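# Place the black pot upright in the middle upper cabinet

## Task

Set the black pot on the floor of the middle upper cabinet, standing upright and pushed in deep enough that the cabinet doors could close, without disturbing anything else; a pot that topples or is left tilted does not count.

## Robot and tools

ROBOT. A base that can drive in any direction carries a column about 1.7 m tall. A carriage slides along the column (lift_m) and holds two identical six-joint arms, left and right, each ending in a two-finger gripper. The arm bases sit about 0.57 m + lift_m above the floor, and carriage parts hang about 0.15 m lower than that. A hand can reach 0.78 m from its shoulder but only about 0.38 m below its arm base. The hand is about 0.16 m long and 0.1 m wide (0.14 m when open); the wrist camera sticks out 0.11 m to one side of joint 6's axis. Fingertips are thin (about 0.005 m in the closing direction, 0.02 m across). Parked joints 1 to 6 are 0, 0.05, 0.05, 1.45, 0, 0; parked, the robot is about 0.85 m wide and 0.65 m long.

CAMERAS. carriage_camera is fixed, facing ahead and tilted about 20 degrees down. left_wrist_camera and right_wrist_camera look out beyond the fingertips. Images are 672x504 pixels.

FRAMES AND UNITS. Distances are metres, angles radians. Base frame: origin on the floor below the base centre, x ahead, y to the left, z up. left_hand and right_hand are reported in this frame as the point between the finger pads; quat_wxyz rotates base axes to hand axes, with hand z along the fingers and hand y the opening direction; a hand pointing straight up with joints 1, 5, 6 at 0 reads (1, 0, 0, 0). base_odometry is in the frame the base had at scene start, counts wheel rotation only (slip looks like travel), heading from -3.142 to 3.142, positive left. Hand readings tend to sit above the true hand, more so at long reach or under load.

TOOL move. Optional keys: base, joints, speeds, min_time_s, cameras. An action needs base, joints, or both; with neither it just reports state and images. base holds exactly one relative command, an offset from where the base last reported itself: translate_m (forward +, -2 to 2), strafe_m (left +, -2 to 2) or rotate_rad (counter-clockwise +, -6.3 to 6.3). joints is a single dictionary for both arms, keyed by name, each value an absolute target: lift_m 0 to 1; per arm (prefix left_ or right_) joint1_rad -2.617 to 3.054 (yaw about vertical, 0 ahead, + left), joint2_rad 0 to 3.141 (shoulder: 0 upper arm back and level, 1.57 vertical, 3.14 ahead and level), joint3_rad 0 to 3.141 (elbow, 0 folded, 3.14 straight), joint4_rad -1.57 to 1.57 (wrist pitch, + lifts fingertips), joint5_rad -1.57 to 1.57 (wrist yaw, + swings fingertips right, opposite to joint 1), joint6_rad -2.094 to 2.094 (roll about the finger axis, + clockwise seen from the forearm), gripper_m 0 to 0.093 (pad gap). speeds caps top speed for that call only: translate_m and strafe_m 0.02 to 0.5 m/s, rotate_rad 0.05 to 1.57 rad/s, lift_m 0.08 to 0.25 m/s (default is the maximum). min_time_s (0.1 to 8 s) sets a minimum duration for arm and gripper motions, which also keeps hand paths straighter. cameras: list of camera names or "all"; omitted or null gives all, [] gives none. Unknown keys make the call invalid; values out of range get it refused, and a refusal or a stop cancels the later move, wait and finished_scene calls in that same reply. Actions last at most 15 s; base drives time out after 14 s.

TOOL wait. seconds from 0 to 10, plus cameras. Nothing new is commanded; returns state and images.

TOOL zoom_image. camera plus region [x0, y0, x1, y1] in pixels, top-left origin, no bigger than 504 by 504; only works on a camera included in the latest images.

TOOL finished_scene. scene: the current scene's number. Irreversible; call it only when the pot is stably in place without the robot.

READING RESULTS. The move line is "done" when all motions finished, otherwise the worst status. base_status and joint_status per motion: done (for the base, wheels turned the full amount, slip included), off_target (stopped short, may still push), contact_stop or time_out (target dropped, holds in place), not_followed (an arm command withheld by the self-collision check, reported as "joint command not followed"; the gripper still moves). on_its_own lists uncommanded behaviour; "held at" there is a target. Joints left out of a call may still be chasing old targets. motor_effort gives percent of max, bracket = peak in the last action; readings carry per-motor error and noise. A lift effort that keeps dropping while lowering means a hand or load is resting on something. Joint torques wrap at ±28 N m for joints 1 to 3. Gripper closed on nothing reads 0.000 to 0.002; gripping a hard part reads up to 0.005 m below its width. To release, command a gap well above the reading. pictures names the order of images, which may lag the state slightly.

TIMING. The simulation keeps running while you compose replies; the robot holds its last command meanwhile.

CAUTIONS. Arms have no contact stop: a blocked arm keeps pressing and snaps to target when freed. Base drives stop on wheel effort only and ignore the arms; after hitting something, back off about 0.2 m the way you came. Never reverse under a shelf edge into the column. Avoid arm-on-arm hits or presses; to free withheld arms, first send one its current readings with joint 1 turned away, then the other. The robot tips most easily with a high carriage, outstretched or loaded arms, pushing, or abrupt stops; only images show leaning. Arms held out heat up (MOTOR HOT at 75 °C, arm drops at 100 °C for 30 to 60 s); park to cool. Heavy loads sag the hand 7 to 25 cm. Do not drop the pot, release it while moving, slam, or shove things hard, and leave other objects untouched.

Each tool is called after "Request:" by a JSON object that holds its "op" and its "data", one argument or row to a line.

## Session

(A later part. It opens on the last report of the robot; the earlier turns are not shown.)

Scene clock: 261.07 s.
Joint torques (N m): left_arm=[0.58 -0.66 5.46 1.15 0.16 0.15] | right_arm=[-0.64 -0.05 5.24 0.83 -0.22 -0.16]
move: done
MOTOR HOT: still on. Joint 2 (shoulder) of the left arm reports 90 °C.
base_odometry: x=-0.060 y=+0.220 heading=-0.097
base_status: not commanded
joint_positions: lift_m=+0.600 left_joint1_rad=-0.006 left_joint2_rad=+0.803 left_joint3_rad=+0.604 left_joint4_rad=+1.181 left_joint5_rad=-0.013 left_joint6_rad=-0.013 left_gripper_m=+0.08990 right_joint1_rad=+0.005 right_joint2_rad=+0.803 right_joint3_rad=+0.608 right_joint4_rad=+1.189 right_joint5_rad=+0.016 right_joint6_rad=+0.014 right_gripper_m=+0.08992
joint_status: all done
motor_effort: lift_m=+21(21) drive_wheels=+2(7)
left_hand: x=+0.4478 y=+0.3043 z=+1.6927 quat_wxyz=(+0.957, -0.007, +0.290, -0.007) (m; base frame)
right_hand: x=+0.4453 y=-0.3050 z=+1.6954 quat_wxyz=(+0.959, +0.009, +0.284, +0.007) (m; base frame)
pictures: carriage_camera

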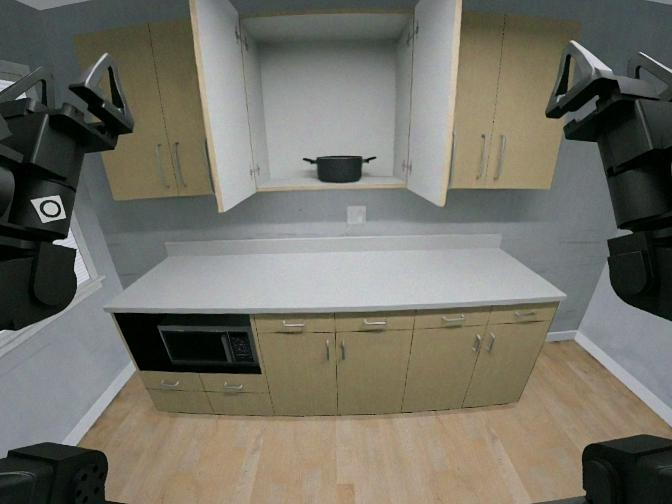

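Let me look at the pot closely, and park the arms.

Request:
{"op": "zoom_image", "data": {
  "camera": "carriage_camera",
  "region": [236, 130, 436, 220]
}}

Request:
{"op": "move", "data": {
  "joints": {"left_joint1_rad": 0, "left_joint2_rad": 0.05, "left_joint3_rad": 0.05, "left_joint4_rad": 1.45, "left_joint5_rad": 0, "left_joint6_rad": 0, "right_joint1_rad": 0, "right_joint2_rad": 0.05, "right_joint3_rad": 0.05, "right_joint4_rad": 1.45, "right_joint5_rad": 0, "right_joint6_rad": 0, "lift_m": 0.75},
  "min_time_s": 2,
  "cameras": ["carriage_camera"]
}}

Scaled by 2.520 from the camera's 672x504 image, which has a finer 960x720 frame.

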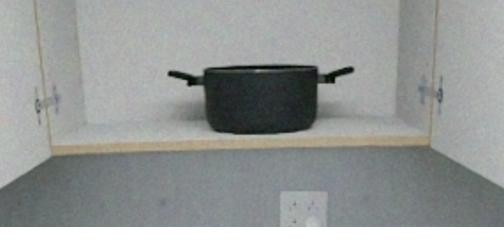

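Scene clock: 263.93 s.
Joint torques (N m): left_arm=[0.5 3.62 4.55 0.03 0.13 0.17] | right_arm=[-0.58 3.69 4.31 -0.12 -0.19 -0.16]
move: done
MOTOR HOT: still on. Joint 2 (shoulder) of the left arm reports 87 °C.
base_odometry: x=-0.060 y=+0.220 heading=-0.097
base_status: not commanded
joint_positions: lift_m=+0.750 left_joint1_rad=-0.006 left_joint2_rad=+0.055 left_joint3_rad=+0.054 left_joint4_rad=+1.436 left_joint5_rad=-0.010 left_joint6_rad=-0.011 left_gripper_m=+0.08990 right_joint1_rad=+0.005 right_joint2_rad=+0.055 right_joint3_rad=+0.058 right_joint4_rad=+1.440 right_joint5_rad=+0.013 right_joint6_rad=+0.013 right_gripper_m=+0.08992
joint_status: all done
motor_effort: lift_m=+23(28) drive_wheels=+2(6)
left_hand: x=+0.2574 y=+0.3050 z=+1.7554 quat_wxyz=(+0.998, -0.005, +0.068, -0.008) (m; base frame)
right_hand: x=+0.2554 y=-0.3056 z=+1.7566 quat_wxyz=(+0.998, +0.007, +0.064, +0.009) (m; base frame)
pictures: carriage_camera

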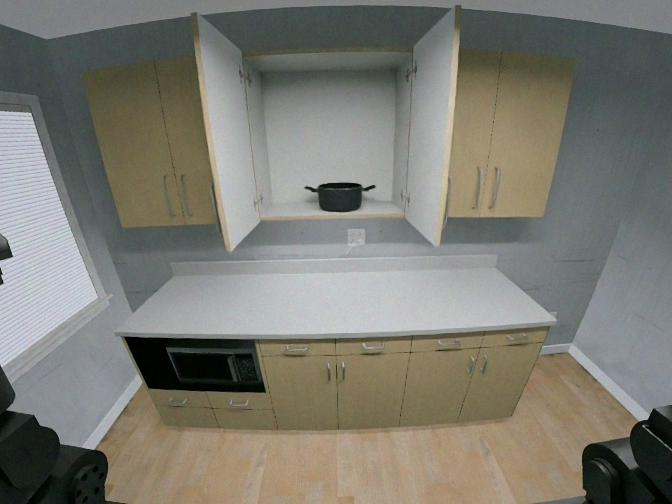

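Request:
{"op": "zoom_image", "data": {
  "camera": "carriage_camera",
  "region": [276, 165, 396, 225]
}}

Scaled by 4.200 from the camera's 672x504 image, which has a finer 960x720 frame.

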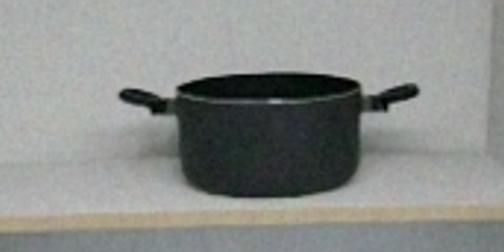

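Request:
{"op": "wait", "data": {
  "seconds": 10,
  "cameras": []
}}

Request:
{"op": "wait", "data": {
  "seconds": 10,
  "cameras": []
}}

Request:
{"op": "wait", "data": {
  "seconds": 10,
  "cameras": []
}}

Request:
{"op": "wait", "data": {
  "seconds": 10,
  "cameras": []
}}

Request:
{"op": "wait", "data": {
  "seconds": 10,
  "cameras": []
}}

Request:
{"op": "wait", "data": {
  "seconds": 10,
  "cameras": []
}}

Request:
{"op": "wait", "data": {
  "seconds": 10,
  "cameras": ["carriage_camera"]
}}

Scene clock: 280.43 s.
Joint torques (N m): left_arm=[0.58 3.63 4.55 0 0.15 0.15] | right_arm=[-0.55 3.77 4.34 -0.16 -0.18 -0.15]
MOTOR HOT: cleared for the motors of the left arm.
base_odometry: x=-0.060 y=+0.220 heading=-0.097
base_status: not commanded
joint_positions: lift_m=+0.750 left_joint1_rad=-0.006 left_joint2_rad=+0.055 left_joint3_rad=+0.053 left_joint4_rad=+1.438 left_joint5_rad=-0.010 left_joint6_rad=-0.011 left_gripper_m=+0.08990 right_joint1_rad=+0.005 right_joint2_rad=+0.055 right_joint3_rad=+0.057 right_joint4_rad=+1.442 right_joint5_rad=+0.013 right_joint6_rad=+0.013 right_gripper_m=+0.08992
joint_status: all done
motor_effort: lift_m=+23(28) drive_wheels=+3(6)
left_hand: x=+0.2571 y=+0.3050 z=+1.7554 quat_wxyz=(+0.998, -0.005, +0.067, -0.008) (m; base frame)
right_hand: x=+0.2550 y=-0.3056 z=+1.7566 quat_wxyz=(+0.998, +0.007, +0.063, +0.009) (m; base frame)
wait: 10.00 s; at rest from the start
pictures: none
No camera images: "cameras" was empty.

Scene clock: 290.43 s.
Joint torques (N m): left_arm=[0.59 3.64 4.51 -0.02 0.14 0.14] | right_arm=[-0.59 3.71 4.44 -0.15 -0.17 -0.14]
base_odometry: x=-0.060 y=+0.220 heading=-0.097
base_status: not commanded
joint_positions: lift_m=+0.750 left_joint1_rad=-0.006 left_joint2_rad=+0.055 left_joint3_rad=+0.053 left_joint4_rad=+1.438 left_joint5_rad=-0.010 left_joint6_rad=-0.011 left_gripper_m=+0.08990 right_joint1_rad=+0.005 right_joint2_rad=+0.055 right_joint3_rad=+0.057 right_joint4_rad=+1.443 right_joint5_rad=+0.013 right_joint6_rad=+0.013 right_gripper_m=+0.08992
joint_status: all done
motor_effort: lift_m=+23(28) drive_wheels=+3(6)
left_hand: x=+0.2571 y=+0.3050 z=+1.7554 quat_wxyz=(+0.998, -0.005, +0.067, -0.008) (m; base frame)
right_hand: x=+0.2549 y=-0.3056 z=+1.7566 quat_wxyz=(+0.998, +0.007, +0.063, +0.009) (m; base frame)
wait: 10.00 s; at rest by 0.27 s
pictures: none
No camera images: "cameras" was empty.

Scene clock: 300.43 s.
Joint torques (N m): left_arm=[0.55 3.64 4.49 0 0.14 0.15] | right_arm=[-0.54 3.75 4.44 -0.16 -0.18 -0.17]
base_odometry: x=-0.060 y=+0.220 heading=-0.097
base_status: not commanded
joint_positions: lift_m=+0.750 left_joint1_rad=-0.006 left_joint2_rad=+0.055 left_joint3_rad=+0.053 left_joint4_rad=+1.438 left_joint5_rad=-0.010 left_joint6_rad=-0.011 left_gripper_m=+0.08990 right_joint1_rad=+0.005 right_joint2_rad=+0.055 right_joint3_rad=+0.057 right_joint4_rad=+1.443 right_joint5_rad=+0.013 right_joint6_rad=+0.013 right_gripper_m=+0.08992
joint_status: all done
motor_effort: lift_m=+23(28) drive_wheels=+2(6)
left_hand: x=+0.2571 y=+0.3050 z=+1.7554 quat_wxyz=(+0.998, -0.005, +0.067, -0.008) (m; base frame)
right_hand: x=+0.2549 y=-0.3056 z=+1.7566 quat_wxyz=(+0.998, +0.007, +0.063, +0.009) (m; base frame)
wait: 10.00 s; at rest by 0.27 s
pictures: none
No camera images: "cameras" was empty.

Scene clock: 310.43 s.
Joint torques (N m): left_arm=[0.55 3.64 4.53 -0.01 0.14 0.17] | right_arm=[-0.55 3.69 4.33 -0.17 -0.19 -0.15]
base_odometry: x=-0.060 y=+0.220 heading=-0.097
base_status: not commanded
joint_positions: lift_m=+0.750 left_joint1_rad=-0.006 left_joint2_rad=+0.055 left_joint3_rad=+0.053 left_joint4_rad=+1.438 left_joint5_rad=-0.010 left_joint6_rad=-0.011 left_gripper_m=+0.08990 right_joint1_rad=+0.005 right_joint2_rad=+0.055 right_joint3_rad=+0.057 right_joint4_rad=+1.443 right_joint5_rad=+0.013 right_joint6_rad=+0.013 right_gripper_m=+0.08992
joint_status: all done
motor_effort: lift_m=+23(28) drive_wheels=+1(6)
left_hand: x=+0.2571 y=+0.3050 z=+1.7554 quat_wxyz=(+0.998, -0.005, +0.067, -0.008) (m; base frame)
right_hand: x=+0.2549 y=-0.3056 z=+1.7566 quat_wxyz=(+0.998, +0.007, +0.063, +0.009) (m; base frame)
wait: 10.00 s; at rest by 0.27 s
pictures: none
No camera images: "cameras" was empty.

Scene clock: 320.43 s.
Joint torques (N m): left_arm=[0.55 3.58 4.52 0 0.14 0.13] | right_arm=[-0.61 3.75 4.4 -0.15 -0.18 -0.14]
base_odometry: x=-0.060 y=+0.220 heading=-0.097
base_status: not commanded
joint_positions: lift_m=+0.750 left_joint1_rad=-0.006 left_joint2_rad=+0.055 left_joint3_rad=+0.053 left_joint4_rad=+1.438 left_joint5_rad=-0.010 left_joint6_rad=-0.011 left_gripper_m=+0.08990 right_joint1_rad=+0.005 right_joint2_rad=+0.055 right_joint3_rad=+0.057 right_joint4_rad=+1.443 right_joint5_rad=+0.013 right_joint6_rad=+0.013 right_gripper_m=+0.08992
joint_status: all done
motor_effort: lift_m=+23(28) drive_wheels=+2(6)
left_hand: x=+0.2571 y=+0.3050 z=+1.7554 quat_wxyz=(+0.998, -0.005, +0.067, -0.008) (m; base frame)
right_hand: x=+0.2549 y=-0.3056 z=+1.7566 quat_wxyz=(+0.998, +0.007, +0.063, +0.009) (m; base frame)
wait: 10.00 s; at rest by 0.27 s
pictures: none
No camera images: "cameras" was empty.

Scene clock: 330.43 s.
Joint torques (N m): left_arm=[0.5 3.67 4.55 0 0.14 0.16] | right_arm=[-0.51 3.7 4.37 -0.2 -0.18 -0.17]
base_odometry: x=-0.060 y=+0.220 heading=-0.097
base_status: not commanded
joint_positions: lift_m=+0.750 left_joint1_rad=-0.006 left_joint2_rad=+0.055 left_joint3_rad=+0.053 left_joint4_rad=+1.438 left_joint5_rad=-0.010 left_joint6_rad=-0.011 left_gripper_m=+0.08990 right_joint1_rad=+0.005 right_joint2_rad=+0.055 right_joint3_rad=+0.057 right_joint4_rad=+1.443 right_joint5_rad=+0.013 right_joint6_rad=+0.013 right_gripper_m=+0.08992
joint_status: all done
motor_effort: lift_m=+23(28) drive_wheels=+1(6)
left_hand: x=+0.2571 y=+0.3050 z=+1.7554 quat_wxyz=(+0.998, -0.005, +0.067, -0.008) (m; base frame)
right_hand: x=+0.2549 y=-0.3056 z=+1.7566 quat_wxyz=(+0.998, +0.007, +0.063, +0.009) (m; base frame)
wait: 10.00 s; at rest by 0.27 s
pictures: none
No camera images: "cameras" was empty.

Scene clock: 340.43 s.
Joint torques (N m): left_arm=[0.53 3.63 4.55 0 0.14 0.15] | right_arm=[-0.54 3.77 4.36 -0.16 -0.19 -0.16]
base_odometry: x=-0.060 y=+0.220 heading=-0.097
base_status: not commanded
joint_positions: lift_m=+0.750 left_joint1_rad=-0.006 left_joint2_rad=+0.055 left_joint3_rad=+0.053 left_joint4_rad=+1.438 left_joint5_rad=-0.010 left_joint6_rad=-0.011 left_gripper_m=+0.08990 right_joint1_rad=+0.005 right_joint2_rad=+0.055 right_joint3_rad=+0.057 right_joint4_rad=+1.443 right_joint5_rad=+0.013 right_joint6_rad=+0.013 right_gripper_m=+0.08992
joint_status: all done
motor_effort: lift_m=+23(28) drive_wheels=+1(6)
left_hand: x=+0.2571 y=+0.3050 z=+1.7554 quat_wxyz=(+0.998, -0.005, +0.067, -0.008) (m; base frame)
right_hand: x=+0.2549 y=-0.3056 z=+1.7566 quat_wxyz=(+0.998, +0.007, +0.063, +0.009) (m; base frame)
wait: 10.00 s; at rest by 0.27 s
pictures: carriage_camera

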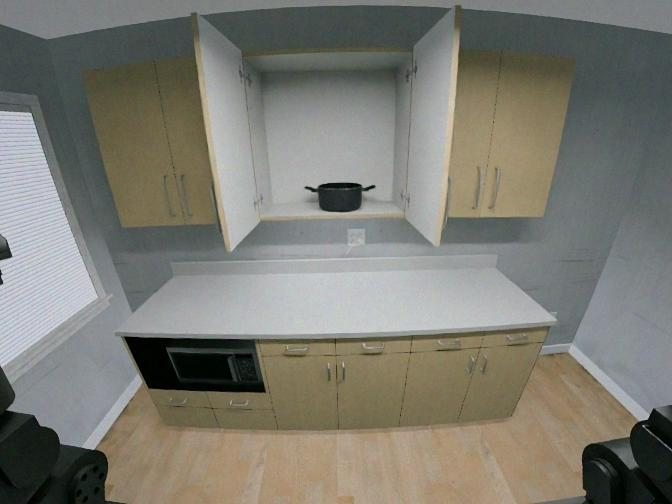

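Request:
{"op": "move", "data": {
  "joints": {"left_joint1_rad": 0, "left_joint2_rad": 2.0, "left_joint3_rad": 1.4, "left_joint4_rad": 0.6, "left_joint5_rad": 0, "left_joint6_rad": 0, "right_joint1_rad": 0, "right_joint2_rad": 2.0, "right_joint3_rad": 1.4, "right_joint4_rad": 0.6, "right_joint5_rad": 0, "right_joint6_rad": 0, "left_gripper_m": 0, "right_gripper_m": 0},
  "min_time_s": 2.5,
  "cameras": ["carriage_camera"]
}}

Request:
{"op": "zoom_image", "data": {
  "camera": "carriage_camera",
  "region": [140, 180, 340, 330]
}}

Request:
{"op": "zoom_image", "data": {
  "camera": "carriage_camera",
  "region": [336, 180, 536, 330]
}}

Scene clock: 343.90 s.
Joint torques (N m): left_arm=[0.55 -12.97 9.35 2.43 0.15 0.14] | right_arm=[-0.58 -11.78 8.95 2.01 -0.15 -0.14]
move: done
base_odometry: x=-0.060 y=+0.220 heading=-0.097
base_status: not commanded
joint_positions: lift_m=+0.750 left_joint1_rad=-0.006 left_joint2_rad=+1.999 left_joint3_rad=+1.370 left_joint4_rad=+0.599 left_joint5_rad=-0.010 left_joint6_rad=-0.011 left_gripper_m=+0.00019 right_joint1_rad=+0.005 right_joint2_rad=+1.998 right_joint3_rad=+1.366 right_joint4_rad=+0.601 right_joint5_rad=+0.012 right_joint6_rad=+0.012 right_gripper_m=+0.00021
joint_status: all done
motor_effort: lift_m=+23(23) drive_wheels=+2(7)
left_hand: x=+0.8314 y=+0.3014 z=+1.5745 quat_wxyz=(+0.696, -0.005, +0.718, -0.002) (m; base frame)
right_hand: x=+0.8309 y=-0.3023 z=+1.5742 quat_wxyz=(+0.696, +0.007, +0.718, +0.002) (m; base frame)
pictures: carriage_camera

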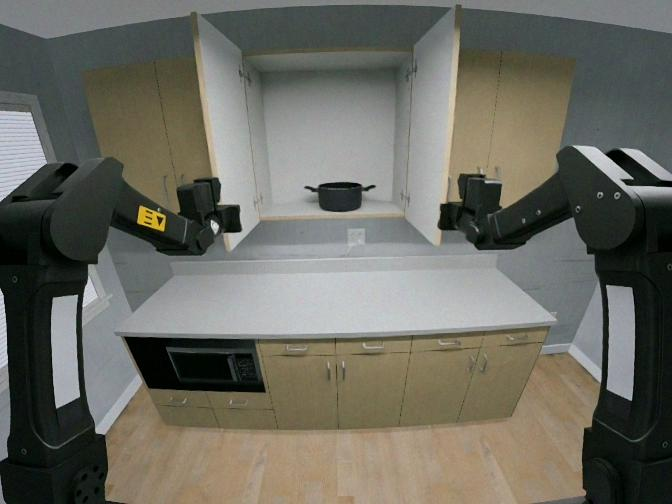

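Scaled by 2.520 from the camera's 672x504 image, which has a finer 960x720 frame.

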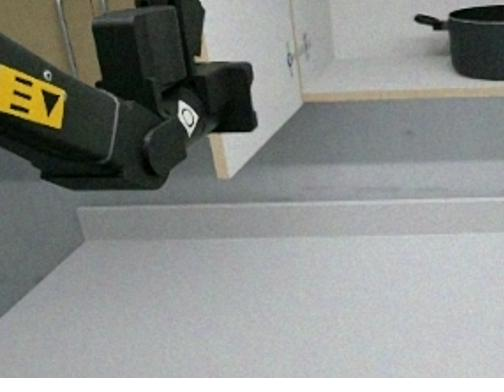

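Scaled by 2.520 from the camera's 672x504 image, which has a finer 960x720 frame.

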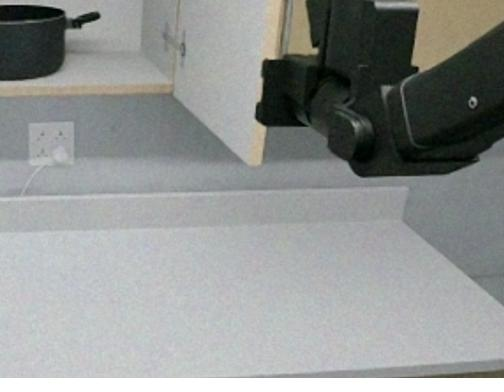

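Request:
{"op": "move", "data": {
  "joints": {"left_joint1_rad": 0, "left_joint2_rad": 0.05, "left_joint3_rad": 0.05, "left_joint4_rad": 1.45, "left_joint5_rad": 0, "left_joint6_rad": 0, "right_joint1_rad": 0, "right_joint2_rad": 0.05, "right_joint3_rad": 0.05, "right_joint4_rad": 1.45, "right_joint5_rad": 0, "right_joint6_rad": 0, "lift_m": 0.8},
  "min_time_s": 2.5,
  "cameras": ["carriage_camera"]
}}

Request:
{"op": "wait", "data": {
  "seconds": 10,
  "cameras": []
}}

Request:
{"op": "wait", "data": {
  "seconds": 10,
  "cameras": []
}}

Request:
{"op": "wait", "data": {
  "seconds": 10,
  "cameras": []
}}

Request:
{"op": "wait", "data": {
  "seconds": 10,
  "cameras": []
}}

Request:
{"op": "wait", "data": {
  "seconds": 10,
  "cameras": []
}}

Request:
{"op": "wait", "data": {
  "seconds": 10,
  "cameras": []
}}

Request:
{"op": "wait", "data": {
  "seconds": 10,
  "cameras": []
}}

Request:
{"op": "wait", "data": {
  "seconds": 10,
  "cameras": []
}}

Request:
{"op": "wait", "data": {
  "seconds": 10,
  "cameras": []
}}

Request:
{"op": "wait", "data": {
  "seconds": 10,
  "cameras": []
}}

Request:
{"op": "wait", "data": {
  "seconds": 10,
  "cameras": []
}}

Request:
{"op": "wait", "data": {
  "seconds": 10,
  "cameras": []
}}

Request:
{"op": "wait", "data": {
  "seconds": 10,
  "cameras": []
}}

Request:
{"op": "wait", "data": {
  "seconds": 10,
  "cameras": []
}}

Request:
{"op": "wait", "data": {
  "seconds": 10,
  "cameras": ["carriage_camera"]
}}

Scene clock: 349.97 s.
Joint torques (N m): left_arm=[0.5 3.64 4.48 0.02 0.13 0.16] | right_arm=[-0.53 3.75 4.31 -0.12 -0.17 -0.15]
move: done
base_odometry: x=-0.060 y=+0.220 heading=-0.097
base_status: not commanded
joint_positions: lift_m=+0.800 left_joint1_rad=-0.006 left_joint2_rad=+0.054 left_joint3_rad=+0.054 left_joint4_rad=+1.435 left_joint5_rad=-0.010 left_joint6_rad=-0.011 left_gripper_m=+0.00019 right_joint1_rad=+0.005 right_joint2_rad=+0.055 right_joint3_rad=+0.057 right_joint4_rad=+1.439 right_joint5_rad=+0.012 right_joint6_rad=+0.012 right_gripper_m=+0.00021
joint_status: all done
motor_effort: lift_m=+24(28) drive_wheels=-6(7)
left_hand: x=+0.2575 y=+0.3050 z=+1.8054 quat_wxyz=(+0.998, -0.005, +0.068, -0.008) (m; base frame)
right_hand: x=+0.2556 y=-0.3054 z=+1.8065 quat_wxyz=(+0.998, +0.006, +0.064, +0.008) (m; base frame)
pictures: carriage_camera

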